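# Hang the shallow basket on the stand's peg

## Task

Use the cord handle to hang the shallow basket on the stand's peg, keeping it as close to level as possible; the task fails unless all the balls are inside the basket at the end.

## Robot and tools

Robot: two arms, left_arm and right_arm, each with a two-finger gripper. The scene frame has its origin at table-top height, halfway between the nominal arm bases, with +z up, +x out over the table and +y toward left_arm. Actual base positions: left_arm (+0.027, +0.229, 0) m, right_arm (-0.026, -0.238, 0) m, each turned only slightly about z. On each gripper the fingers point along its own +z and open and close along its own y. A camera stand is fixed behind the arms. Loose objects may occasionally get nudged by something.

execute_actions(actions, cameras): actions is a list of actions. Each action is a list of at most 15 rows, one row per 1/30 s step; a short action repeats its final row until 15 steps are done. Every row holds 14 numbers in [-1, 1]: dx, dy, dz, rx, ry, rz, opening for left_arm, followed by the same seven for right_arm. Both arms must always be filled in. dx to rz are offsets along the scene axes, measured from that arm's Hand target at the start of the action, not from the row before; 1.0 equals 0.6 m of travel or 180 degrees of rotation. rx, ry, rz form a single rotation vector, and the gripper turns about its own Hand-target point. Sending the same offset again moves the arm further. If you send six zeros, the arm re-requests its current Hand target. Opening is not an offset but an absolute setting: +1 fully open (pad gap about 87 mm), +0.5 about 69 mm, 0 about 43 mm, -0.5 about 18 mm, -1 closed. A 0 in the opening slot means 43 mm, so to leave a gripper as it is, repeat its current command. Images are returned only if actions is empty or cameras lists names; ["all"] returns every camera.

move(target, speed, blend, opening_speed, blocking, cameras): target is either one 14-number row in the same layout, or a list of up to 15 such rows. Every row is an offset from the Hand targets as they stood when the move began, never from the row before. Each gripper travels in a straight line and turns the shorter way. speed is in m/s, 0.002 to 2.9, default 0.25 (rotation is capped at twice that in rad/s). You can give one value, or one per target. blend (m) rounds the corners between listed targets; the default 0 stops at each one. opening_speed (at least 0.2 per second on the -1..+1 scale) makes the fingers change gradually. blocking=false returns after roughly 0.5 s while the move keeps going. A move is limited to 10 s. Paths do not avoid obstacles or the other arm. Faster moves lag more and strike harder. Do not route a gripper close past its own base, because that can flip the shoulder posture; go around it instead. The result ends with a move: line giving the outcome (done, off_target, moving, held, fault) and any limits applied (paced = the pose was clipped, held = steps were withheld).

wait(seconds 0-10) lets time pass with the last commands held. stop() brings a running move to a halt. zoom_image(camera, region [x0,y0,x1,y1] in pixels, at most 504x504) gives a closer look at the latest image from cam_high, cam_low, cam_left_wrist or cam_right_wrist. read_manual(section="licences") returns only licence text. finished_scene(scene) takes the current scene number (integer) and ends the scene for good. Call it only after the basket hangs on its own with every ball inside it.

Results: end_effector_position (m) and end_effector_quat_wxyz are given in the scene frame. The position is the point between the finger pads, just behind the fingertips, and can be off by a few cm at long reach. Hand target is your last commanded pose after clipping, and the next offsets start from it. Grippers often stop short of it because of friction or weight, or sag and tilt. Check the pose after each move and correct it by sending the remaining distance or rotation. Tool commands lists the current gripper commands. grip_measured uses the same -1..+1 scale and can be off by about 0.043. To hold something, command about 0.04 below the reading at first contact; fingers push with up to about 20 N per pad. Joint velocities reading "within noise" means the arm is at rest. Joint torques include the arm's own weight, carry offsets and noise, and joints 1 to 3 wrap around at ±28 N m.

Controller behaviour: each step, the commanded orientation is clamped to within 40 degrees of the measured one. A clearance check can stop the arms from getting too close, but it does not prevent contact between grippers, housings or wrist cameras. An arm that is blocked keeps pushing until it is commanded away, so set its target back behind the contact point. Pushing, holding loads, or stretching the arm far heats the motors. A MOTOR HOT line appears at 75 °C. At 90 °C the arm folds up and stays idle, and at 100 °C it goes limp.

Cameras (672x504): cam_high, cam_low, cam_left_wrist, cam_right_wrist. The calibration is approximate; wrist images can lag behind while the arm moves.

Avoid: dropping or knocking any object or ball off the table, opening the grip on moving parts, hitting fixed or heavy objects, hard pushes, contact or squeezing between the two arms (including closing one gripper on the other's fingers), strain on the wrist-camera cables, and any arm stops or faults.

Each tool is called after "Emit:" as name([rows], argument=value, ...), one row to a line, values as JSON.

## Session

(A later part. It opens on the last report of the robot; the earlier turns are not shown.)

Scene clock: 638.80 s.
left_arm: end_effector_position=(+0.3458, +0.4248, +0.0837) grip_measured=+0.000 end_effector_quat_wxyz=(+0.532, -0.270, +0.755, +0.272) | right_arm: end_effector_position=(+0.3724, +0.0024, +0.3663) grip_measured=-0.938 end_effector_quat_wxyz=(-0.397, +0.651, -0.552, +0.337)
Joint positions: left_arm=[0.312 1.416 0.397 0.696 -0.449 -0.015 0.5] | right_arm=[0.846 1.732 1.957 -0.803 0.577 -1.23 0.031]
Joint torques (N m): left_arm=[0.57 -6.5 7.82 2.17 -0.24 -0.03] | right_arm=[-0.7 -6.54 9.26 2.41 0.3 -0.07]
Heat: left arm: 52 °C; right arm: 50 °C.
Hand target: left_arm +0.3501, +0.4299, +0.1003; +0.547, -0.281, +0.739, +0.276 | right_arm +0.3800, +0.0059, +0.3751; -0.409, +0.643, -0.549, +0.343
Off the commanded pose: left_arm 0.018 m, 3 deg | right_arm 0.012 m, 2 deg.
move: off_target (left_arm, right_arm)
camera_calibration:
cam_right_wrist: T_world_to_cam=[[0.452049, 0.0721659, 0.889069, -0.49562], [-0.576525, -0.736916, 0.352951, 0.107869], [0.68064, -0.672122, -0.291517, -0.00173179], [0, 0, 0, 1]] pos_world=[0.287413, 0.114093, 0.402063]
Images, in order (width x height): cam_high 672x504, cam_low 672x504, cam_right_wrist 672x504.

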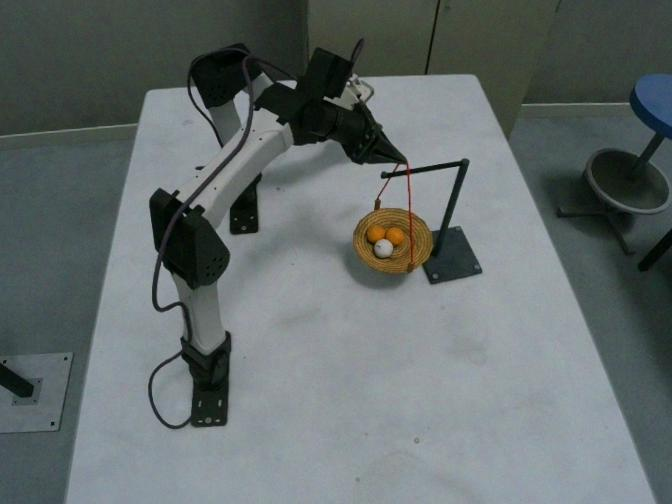

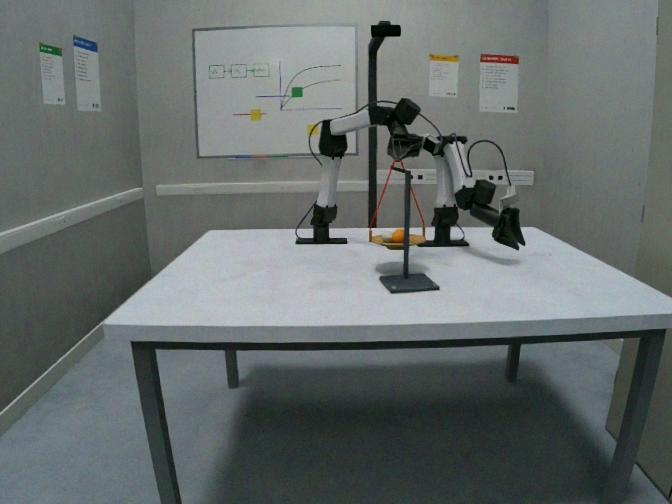

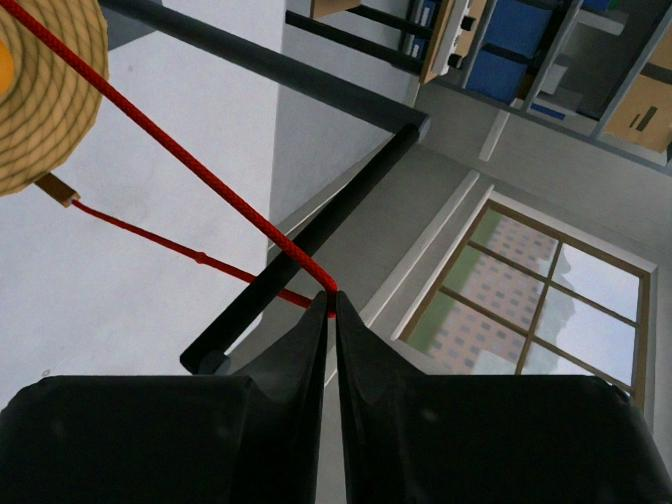

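Emit:
move(target=[0,0,0,0,0,0,0,-0.003,-0.014,-0.012,0,0,0,-1], speed=0.03, cameras=["cam_low","cam_high","cam_right_wrist"])

Emit:
zoom_image(camera="cam_low", region=[370, 130, 430, 190])

Emit:
zoom_image(camera="cam_high", region=[350, 120, 490, 260])

Scene clock: 656.60 s.
left_arm: end_effector_position=(+0.3458, +0.4248, +0.0837) grip_measured=+0.000 end_effector_quat_wxyz=(+0.532, -0.270, +0.755, +0.272) | right_arm: end_effector_position=(+0.3785, +0.0021, +0.3551) grip_measured=-0.938 end_effector_quat_wxyz=(-0.393, +0.653, -0.553, +0.337)
Joint positions: left_arm=[0.312 1.416 0.397 0.696 -0.449 -0.015 0.5] | right_arm=[0.833 1.732 1.912 -0.762 0.567 -1.237 0.031]
Joint torques (N m): left_arm=[0.57 -6.5 7.8 2.17 -0.24 -0.03] | right_arm=[-0.88 -10.14 5.63 2.36 0.23 -0.08]
Heat: left arm: 52 °C; right arm: 49 °C.
Hand target: left_arm +0.3501, +0.4299, +0.1003; +0.547, -0.281, +0.739, +0.276 | right_arm +0.3781, -0.0026, +0.3677; -0.409, +0.643, -0.549, +0.343
Off the commanded pose: left_arm 0.018 m, 3 deg | right_arm 0.014 m, 2 deg.
move: off_target (left_arm, right_arm)
camera_calibration:
cam_right_wrist: T_world_to_cam=[[0.456895, 0.0757357, 0.886291, -0.489202], [-0.575715, -0.734358, 0.359541, 0.112371], [0.678085, -0.674523, -0.291922, -0.00826791], [0, 0, 0, 1]] pos_world=[0.293813, 0.113993, 0.39076]
Images, in order (width x height): cam_high 672x504, cam_low 672x504, cam_right_wrist 672x504.

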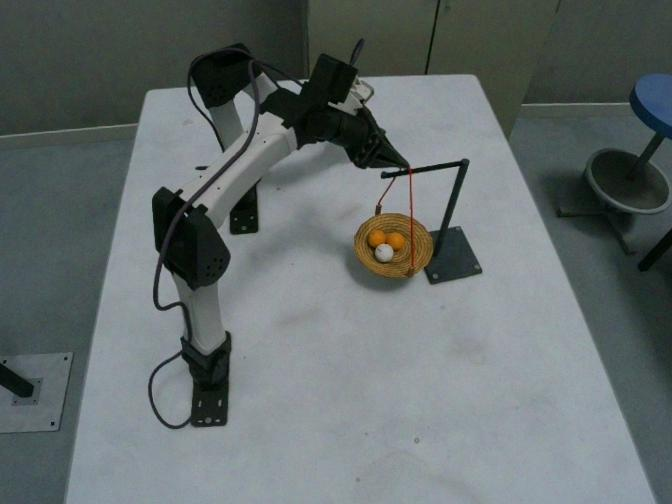

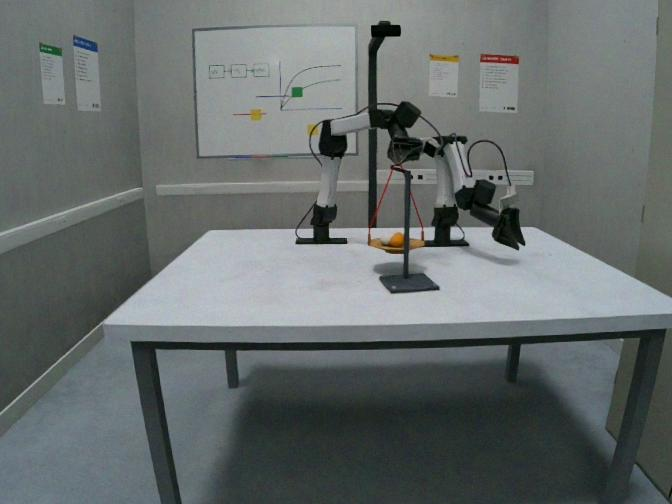

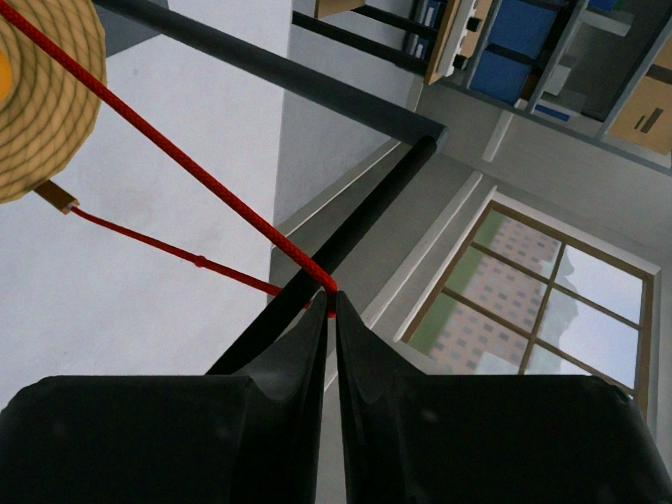

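Scaled by 8.400 from the camera's 672x504 image, which has a finer 960x720 frame.

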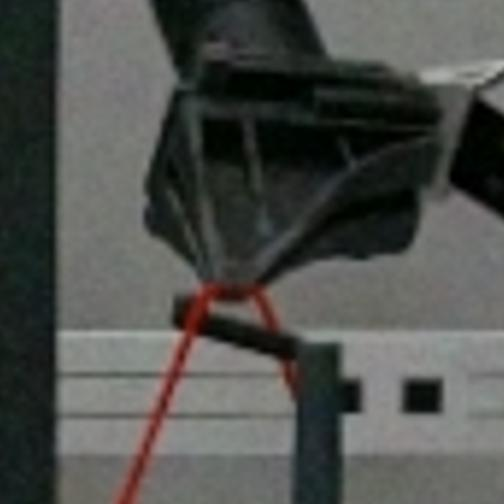

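Scaled by 3.600 from the camera's 672x504 image, which has a finer 960x720 frame.

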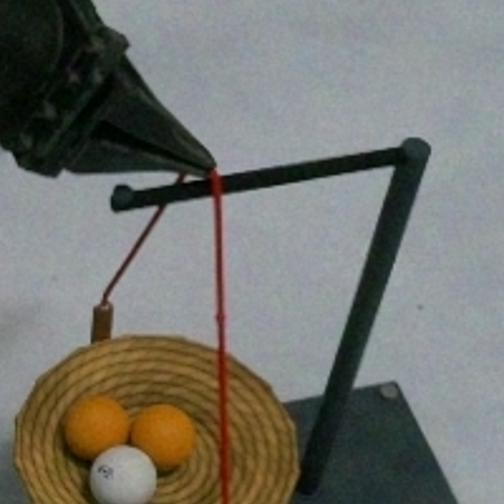

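Emit:
move(target=[0,0,0,0,0,0,0,-0.002,-0.016,0.0,0,0,0,-1], speed=0.03, cameras=["cam_low","cam_high"])

Emit:
zoom_image(camera="cam_low", region=[370, 130, 430, 190])

Emit:
zoom_image(camera="cam_high", region=[370, 130, 450, 210])

Scene clock: 663.80 s.
left_arm: end_effector_position=(+0.3458, +0.4248, +0.0837) grip_measured=+0.000 end_effector_quat_wxyz=(+0.532, -0.270, +0.755, +0.272) | right_arm: end_effector_position=(+0.3800, -0.0032, +0.3514) grip_measured=-0.938 end_effector_quat_wxyz=(-0.393, +0.655, -0.552, +0.335)
Joint positions: left_arm=[0.312 1.416 0.397 0.696 -0.449 -0.015 0.5] | right_arm=[0.818 1.714 1.876 -0.742 0.55 -1.247 0.031]
Joint torques (N m): left_arm=[0.57 -6.5 7.8 2.17 -0.24 -0.03] | right_arm=[-1.03 -11.38 5.52 2.33 0.24 -0.1]
Heat: left arm: 52 °C; right arm: 48 °C.
Hand target: left_arm +0.3501, +0.4299, +0.1003; +0.547, -0.281, +0.739, +0.276 | right_arm +0.3770, -0.0121, +0.3677; -0.409, +0.643, -0.549, +0.343
Off the commanded pose: left_arm 0.018 m, 3 deg | right_arm 0.019 m, 3 deg.
move: off_target (left_arm, right_arm)
Images, in order (width x height): cam_high 672x504, cam_low 672x504.

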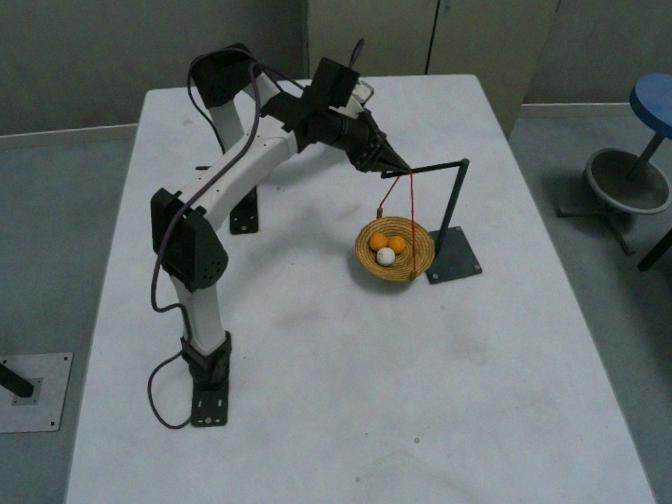

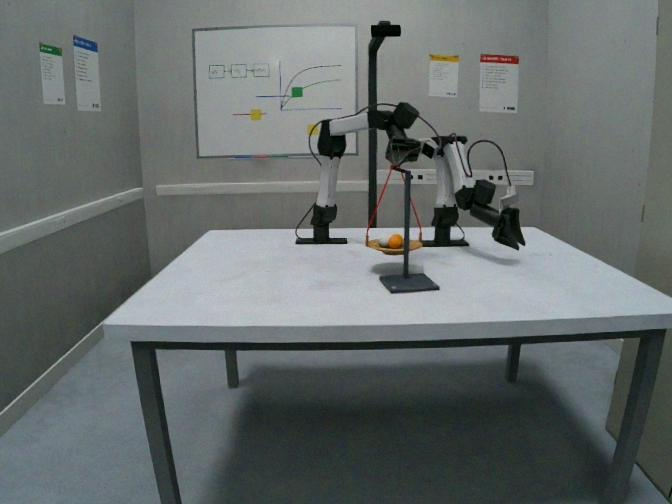

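Scaled by 8.400 from the camera's 672x504 image, which has a finer 960x720 frame.

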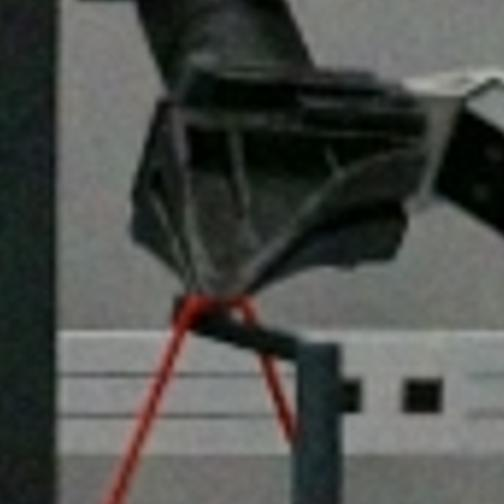

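Scaled by 6.300 from the camera's 672x504 image, which has a finer 960x720 frame.

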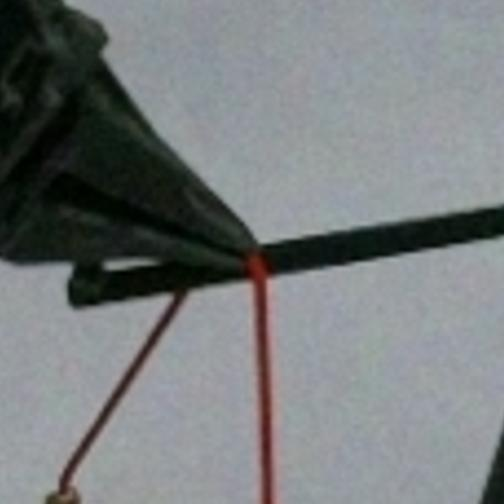

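Emit:
move(target=[0,0,0,0,0,0,0,0.0,0.0,0.006,0,0,0,-1], speed=0.03)

Scene clock: 675.70 s.
left_arm: end_effector_position=(+0.3458, +0.4248, +0.0837) grip_measured=+0.000 end_effector_quat_wxyz=(+0.532, -0.270, +0.755, +0.272) | right_arm: end_effector_position=(+0.3801, -0.0031, +0.3513) grip_measured=-0.938 end_effector_quat_wxyz=(-0.392, +0.655, -0.552, +0.336)
Joint positions: left_arm=[0.312 1.416 0.397 0.696 -0.449 -0.015 0.5] | right_arm=[0.818 1.714 1.876 -0.742 0.55 -1.248 0.031]
Joint torques (N m): left_arm=[0.58 -6.5 7.8 2.17 -0.24 -0.04] | right_arm=[-1.33 -10.95 7.64 2.19 0.25 -0.09]
Heat: left arm: 52 °C; right arm: 48 °C.
Hand target: left_arm +0.3501, +0.4299, +0.1003; +0.547, -0.281, +0.739, +0.276 | right_arm +0.3770, -0.0121, +0.3713; -0.409, +0.643, -0.549, +0.343
Off the commanded pose: left_arm 0.018 m, 3 deg | right_arm 0.022 m, 3 deg.
move: off_target (left_arm, right_arm)

Emit:
move(target=[0,0,0,0,0,0,0,0.0,0.0,0.006,0,0,0,-1], speed=0.03, cameras=["cam_low"])

Emit:
zoom_image(camera="cam_low", region=[370, 130, 430, 190])

Scene clock: 679.30 s.
left_arm: end_effector_position=(+0.3458, +0.4248, +0.0837) grip_measured=+0.000 end_effector_quat_wxyz=(+0.532, -0.270, +0.755, +0.272) | right_arm: end_effector_position=(+0.3801, -0.0031, +0.3513) grip_measured=-0.938 end_effector_quat_wxyz=(-0.392, +0.655, -0.552, +0.336)
Joint positions: left_arm=[0.312 1.416 0.397 0.696 -0.449 -0.015 0.5] | right_arm=[0.818 1.714 1.876 -0.742 0.55 -1.248 0.031]
Joint torques (N m): left_arm=[0.55 -6.49 7.82 2.17 -0.24 -0.03] | right_arm=[-0.99 -10.45 9.51 1.97 0.28 -0.1]
Heat: left arm: 52 °C; right arm: 48 °C.
Hand target: left_arm +0.3501, +0.4299, +0.1003; +0.547, -0.281, +0.739, +0.276 | right_arm +0.3770, -0.0121, +0.3749; -0.409, +0.643, -0.549, +0.343
Off the commanded pose: left_arm 0.018 m, 3 deg | right_arm 0.025 m, 3 deg.
move: off_target (left_arm, right_arm)
Images, in order (width x height): cam_low 672x504.

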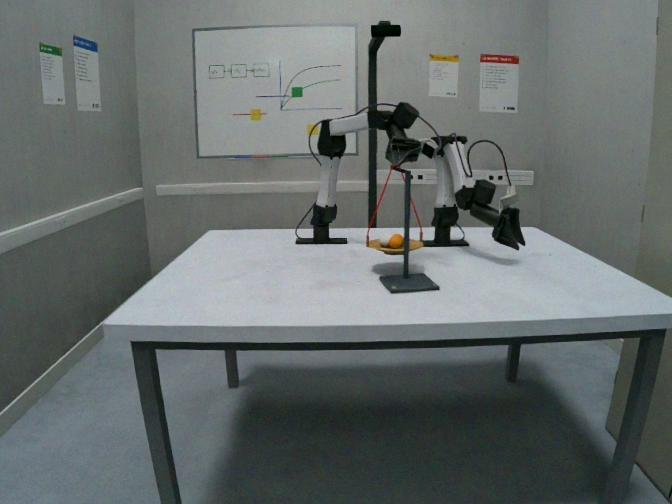

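Scaled by 8.400 from the camera's 672x504 image, which has a finer 960x720 frame.

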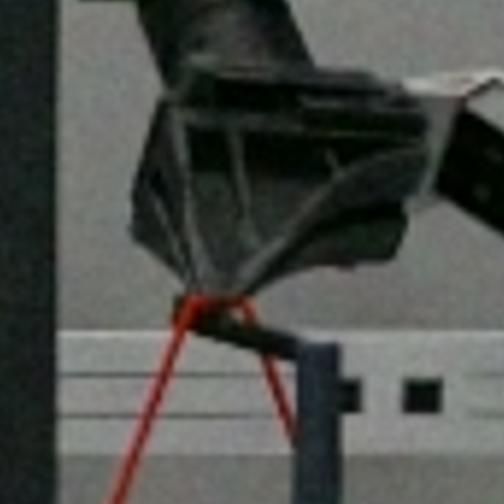

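Emit:
move(target=[0,0,0,0,0,0,0,0.0,0.0,0.0,0,0,0,-0.84], opening_speed=0.2, cameras=["cam_low","cam_right_wrist","cam_high"])

Emit:
zoom_image(camera="cam_low", region=[370, 130, 430, 190])

Emit:
zoom_image(camera="cam_right_wrist", region=[220, 170, 440, 390])

Scene clock: 685.13 s.
left_arm: end_effector_position=(+0.3458, +0.4248, +0.0837) grip_measured=+0.000 end_effector_quat_wxyz=(+0.532, -0.270, +0.755, +0.272) | right_arm: end_effector_position=(+0.3802, -0.0031, +0.3516) grip_measured=-0.841 end_effector_quat_wxyz=(-0.391, +0.656, -0.550, +0.337)
Joint positions: left_arm=[0.312 1.416 0.397 0.696 -0.449 -0.015 0.5] | right_arm=[0.818 1.714 1.876 -0.741 0.55 -1.254 0.08]
Joint torques (N m): left_arm=[0.57 -6.49 7.82 2.16 -0.23 -0.03] | right_arm=[-1.25 -10.33 9.14 2.02 0.3 -0.06]
Heat: left arm: 52 °C; right arm: 49 °C.
Hand target: left_arm +0.3501, +0.4299, +0.1003; +0.547, -0.281, +0.739, +0.276 | right_arm +0.3770, -0.0121, +0.3748; -0.409, +0.643, -0.549, +0.343
Off the commanded pose: left_arm 0.018 m, 3 deg | right_arm 0.025 m, 3 deg.
move: off_target (left_arm, right_arm)
camera_calibration:
cam_right_wrist: T_world_to_cam=[[0.458187, 0.0856406, 0.884721, -0.486371], [-0.569676, -0.735752, 0.366249, 0.106202], [0.682301, -0.671814, -0.288324, -0.0168059], [0, 0, 0, 1]] pos_world=[0.294816, 0.108501, 0.38656]
Images, in order (width x height): cam_high 672x504, cam_low 672x504, cam_right_wrist 672x504.

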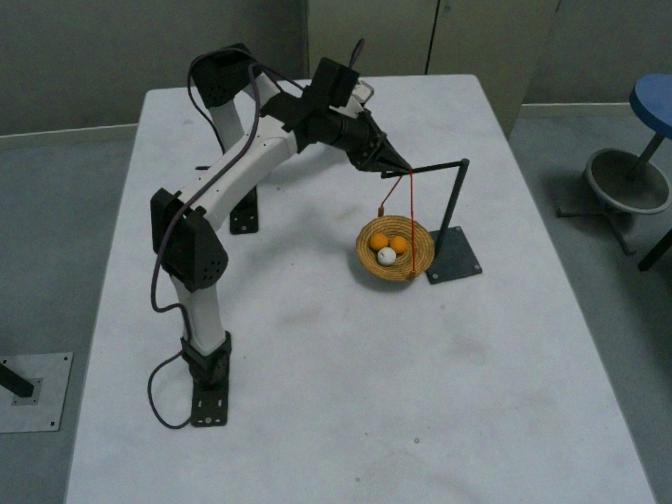

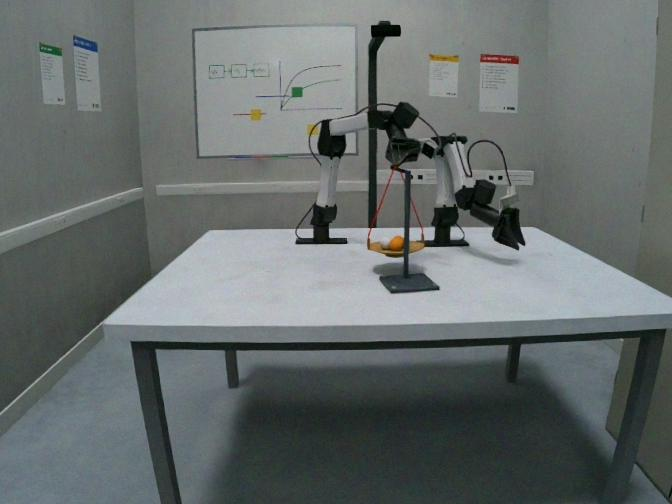

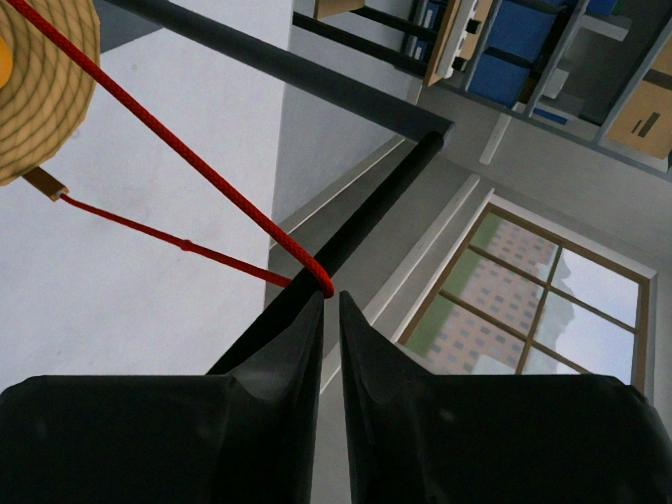

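Scaled by 8.400 from the camera's 672x504 image, which has a finer 960x720 frame.

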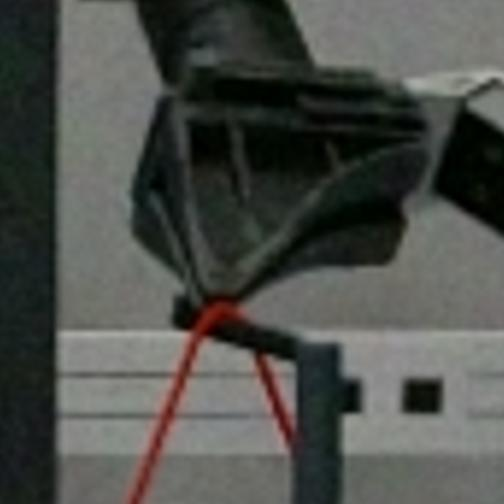

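Scaled by 2.291 from the camera's 672x504 image, which has a finer 960x720 frame.

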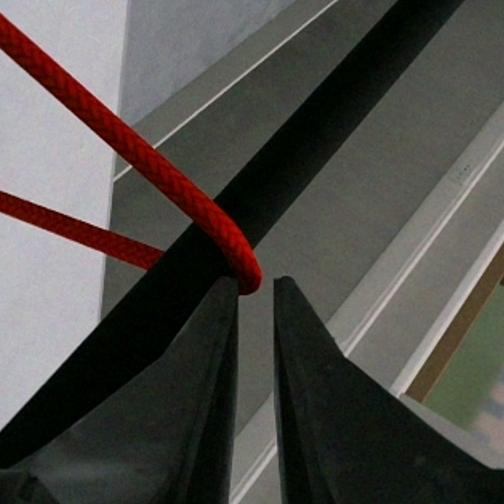

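Emit:
move(target=[0,0,0,0,0,0,0,-0.07,0.0,0.05,0,0,0,-0.84], speed=0.03, cameras=["cam_low","cam_right_wrist","cam_high"])

Emit:
zoom_image(camera="cam_low", region=[350, 140, 450, 260])

Emit:
zoom_image(camera="cam_high", region=[330, 130, 490, 300])

Scene clock: 693.23 s.
left_arm: end_effector_position=(+0.3458, +0.4248, +0.0837) grip_measured=+0.000 end_effector_quat_wxyz=(+0.532, -0.270, +0.755, +0.272) | right_arm: end_effector_position=(+0.3444, -0.0015, +0.3870) grip_measured=-0.841 end_effector_quat_wxyz=(-0.398, +0.655, -0.544, +0.341)
Joint positions: left_arm=[0.312 1.416 0.397 0.696 -0.449 -0.015 0.5] | right_arm=[0.9 1.682 1.986 -0.891 0.619 -1.218 0.08]
Joint torques (N m): left_arm=[0.57 -6.5 7.82 2.17 -0.23 -0.03] | right_arm=[0.05 -9.63 9.07 1.71 0.42 0.12]
Heat: left arm: 52 °C; right arm: 50 °C.
Hand target: left_arm +0.3501, +0.4299, +0.1003; +0.547, -0.281, +0.739, +0.276 | right_arm +0.3350, -0.0121, +0.4049; -0.409, +0.643, -0.549, +0.343
Off the commanded pose: left_arm 0.018 m, 3 deg | right_arm 0.023 m, 2 deg.
move: off_target (left_arm, right_arm)
camera_calibration:
cam_right_wrist: T_world_to_cam=[[0.441739, 0.0879182, 0.892825, -0.498864], [-0.569997, -0.741006, 0.354983, 0.0784827], [0.692798, -0.665718, -0.277218, 0.0109537], [0, 0, 0, 1]] pos_world=[0.257514, 0.109307, 0.420574]
Images, in order (width x height): cam_high 672x504, cam_low 672x504, cam_right_wrist 672x504.

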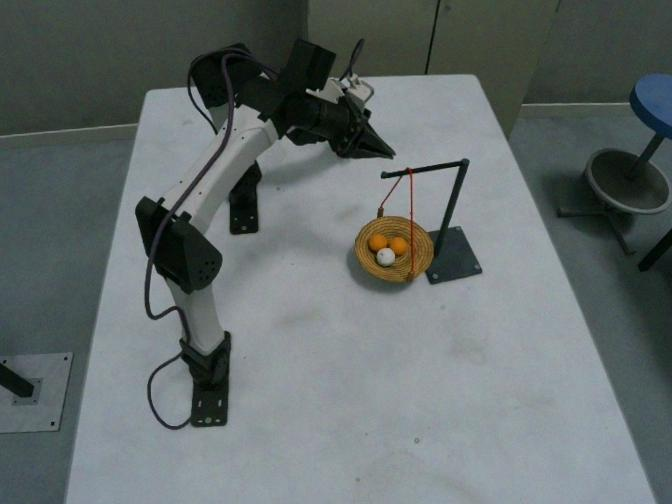

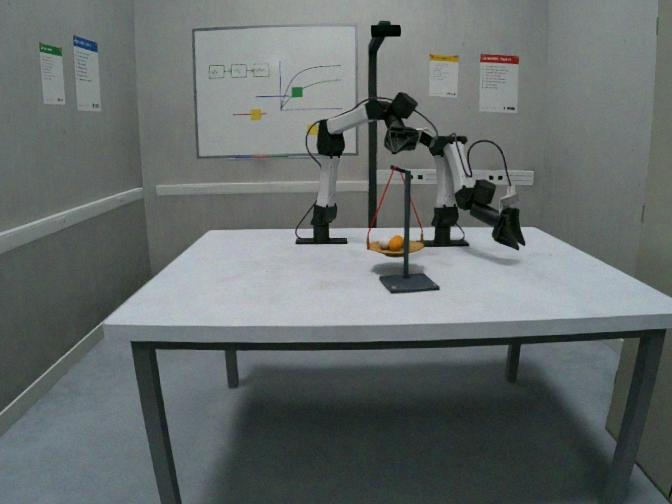

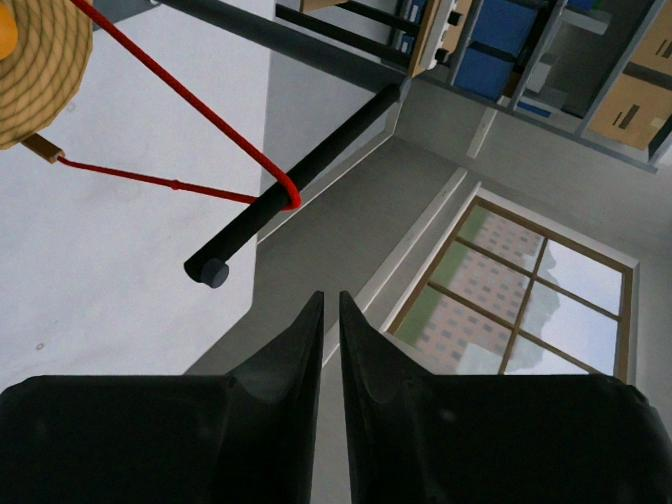

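Scaled by 4.200 from the camera's 672x504 image, which has a finer 960x720 frame.

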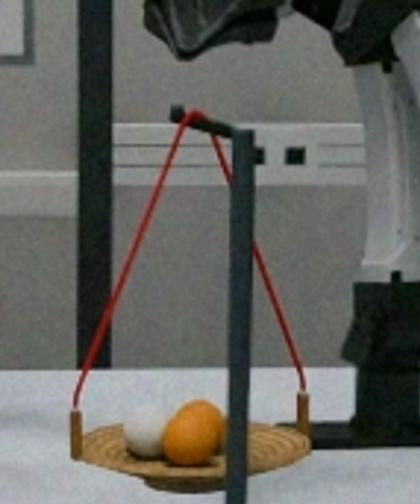

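Scaled by 2.965 from the camera's 672x504 image, which has a finer 960x720 frame.

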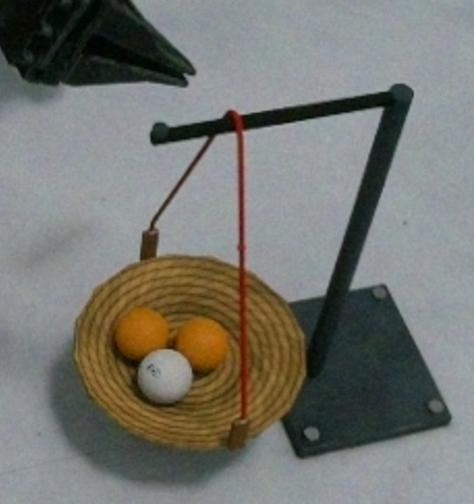

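Emit:
zoom_image(camera="cam_low", region=[355, 215, 435, 275])

Emit:
zoom_image(camera="cam_high", region=[350, 200, 440, 285])

Scaled by 6.300 from the camera's 672x504 image, which has a finer 960x720 frame.

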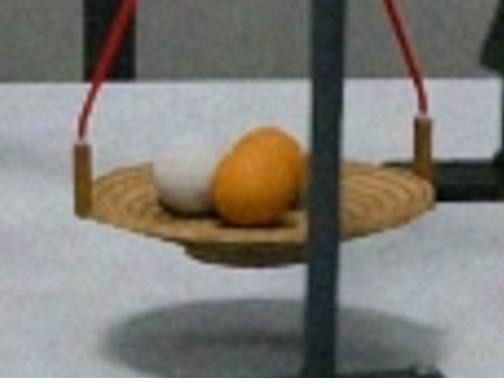

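Scaled by 5.600 from the camera's 672x504 image, which has a finer 960x720 frame.

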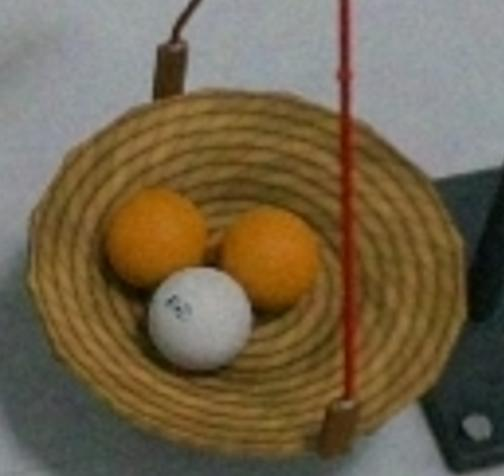

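Emit:
move(target=[0,0,0,0,0,0,0,-0.15,-0.02,0.06,0,0,0,-0.84], speed=0.08, cameras=["cam_low","cam_high"])

Scene clock: 748.23 s.
left_arm: end_effector_position=(+0.3458, +0.4248, +0.0837) grip_measured=+0.000 end_effector_quat_wxyz=(+0.532, -0.270, +0.755, +0.272) | right_arm: end_effector_position=(+0.2502, -0.0138, +0.4319) grip_measured=-0.841 end_effector_quat_wxyz=(-0.405, +0.651, -0.544, +0.341)
Joint positions: left_arm=[0.312 1.416 0.397 0.696 -0.449 -0.015 0.5] | right_arm=[1.148 1.608 2.158 -1.25 0.819 -1.023 0.08]
Joint torques (N m): left_arm=[0.55 -6.49 7.8 2.17 -0.23 -0.03] | right_arm=[0.27 -6.54 8.01 1.55 0.49 0.19]
Heat: left arm: 53 °C; right arm: 51 °C.
Hand target: left_arm +0.3501, +0.4299, +0.1003; +0.547, -0.281, +0.739, +0.276 | right_arm +0.2450, -0.0242, +0.4410; -0.409, +0.643, -0.549, +0.343
Off the commanded pose: left_arm 0.018 m, 3 deg | right_arm 0.015 m, 1 deg.
move: off_target (left_arm, right_arm)
Images, in order (width x height): cam_high 672x504, cam_low 672x504.

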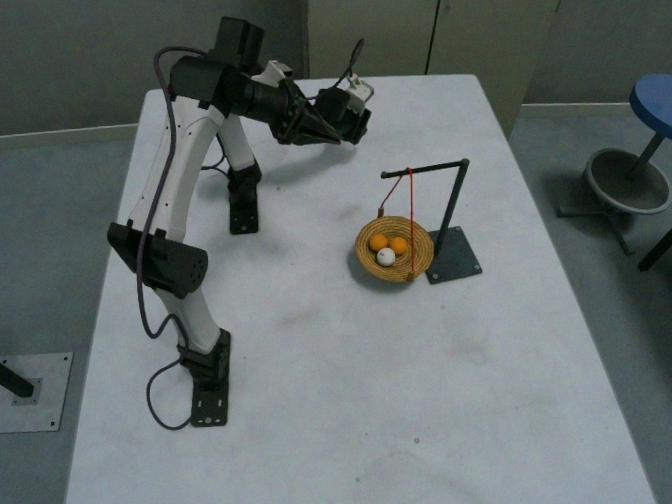

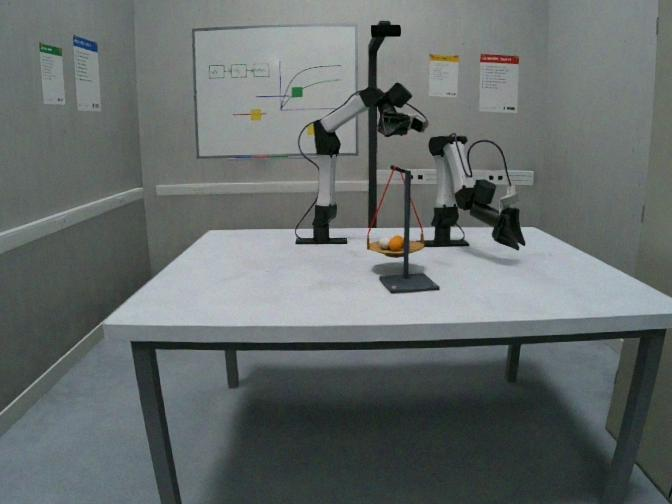

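Emit:
zoom_image(camera="cam_low", region=[340, 150, 460, 260])

Scaled by 4.200 from the camera's 672x504 image, which has a finer 960x720 frame.

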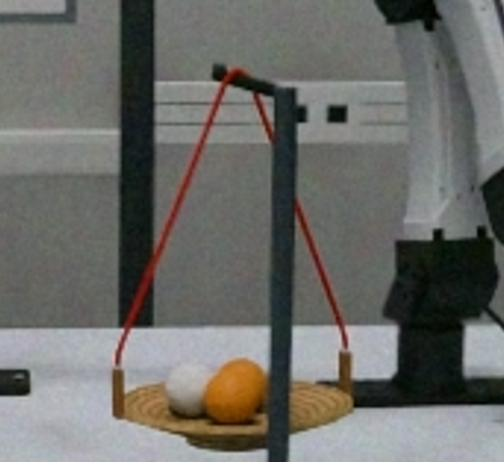

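Emit:
finished_scene(scene=2)

The scene is finished: the task was done.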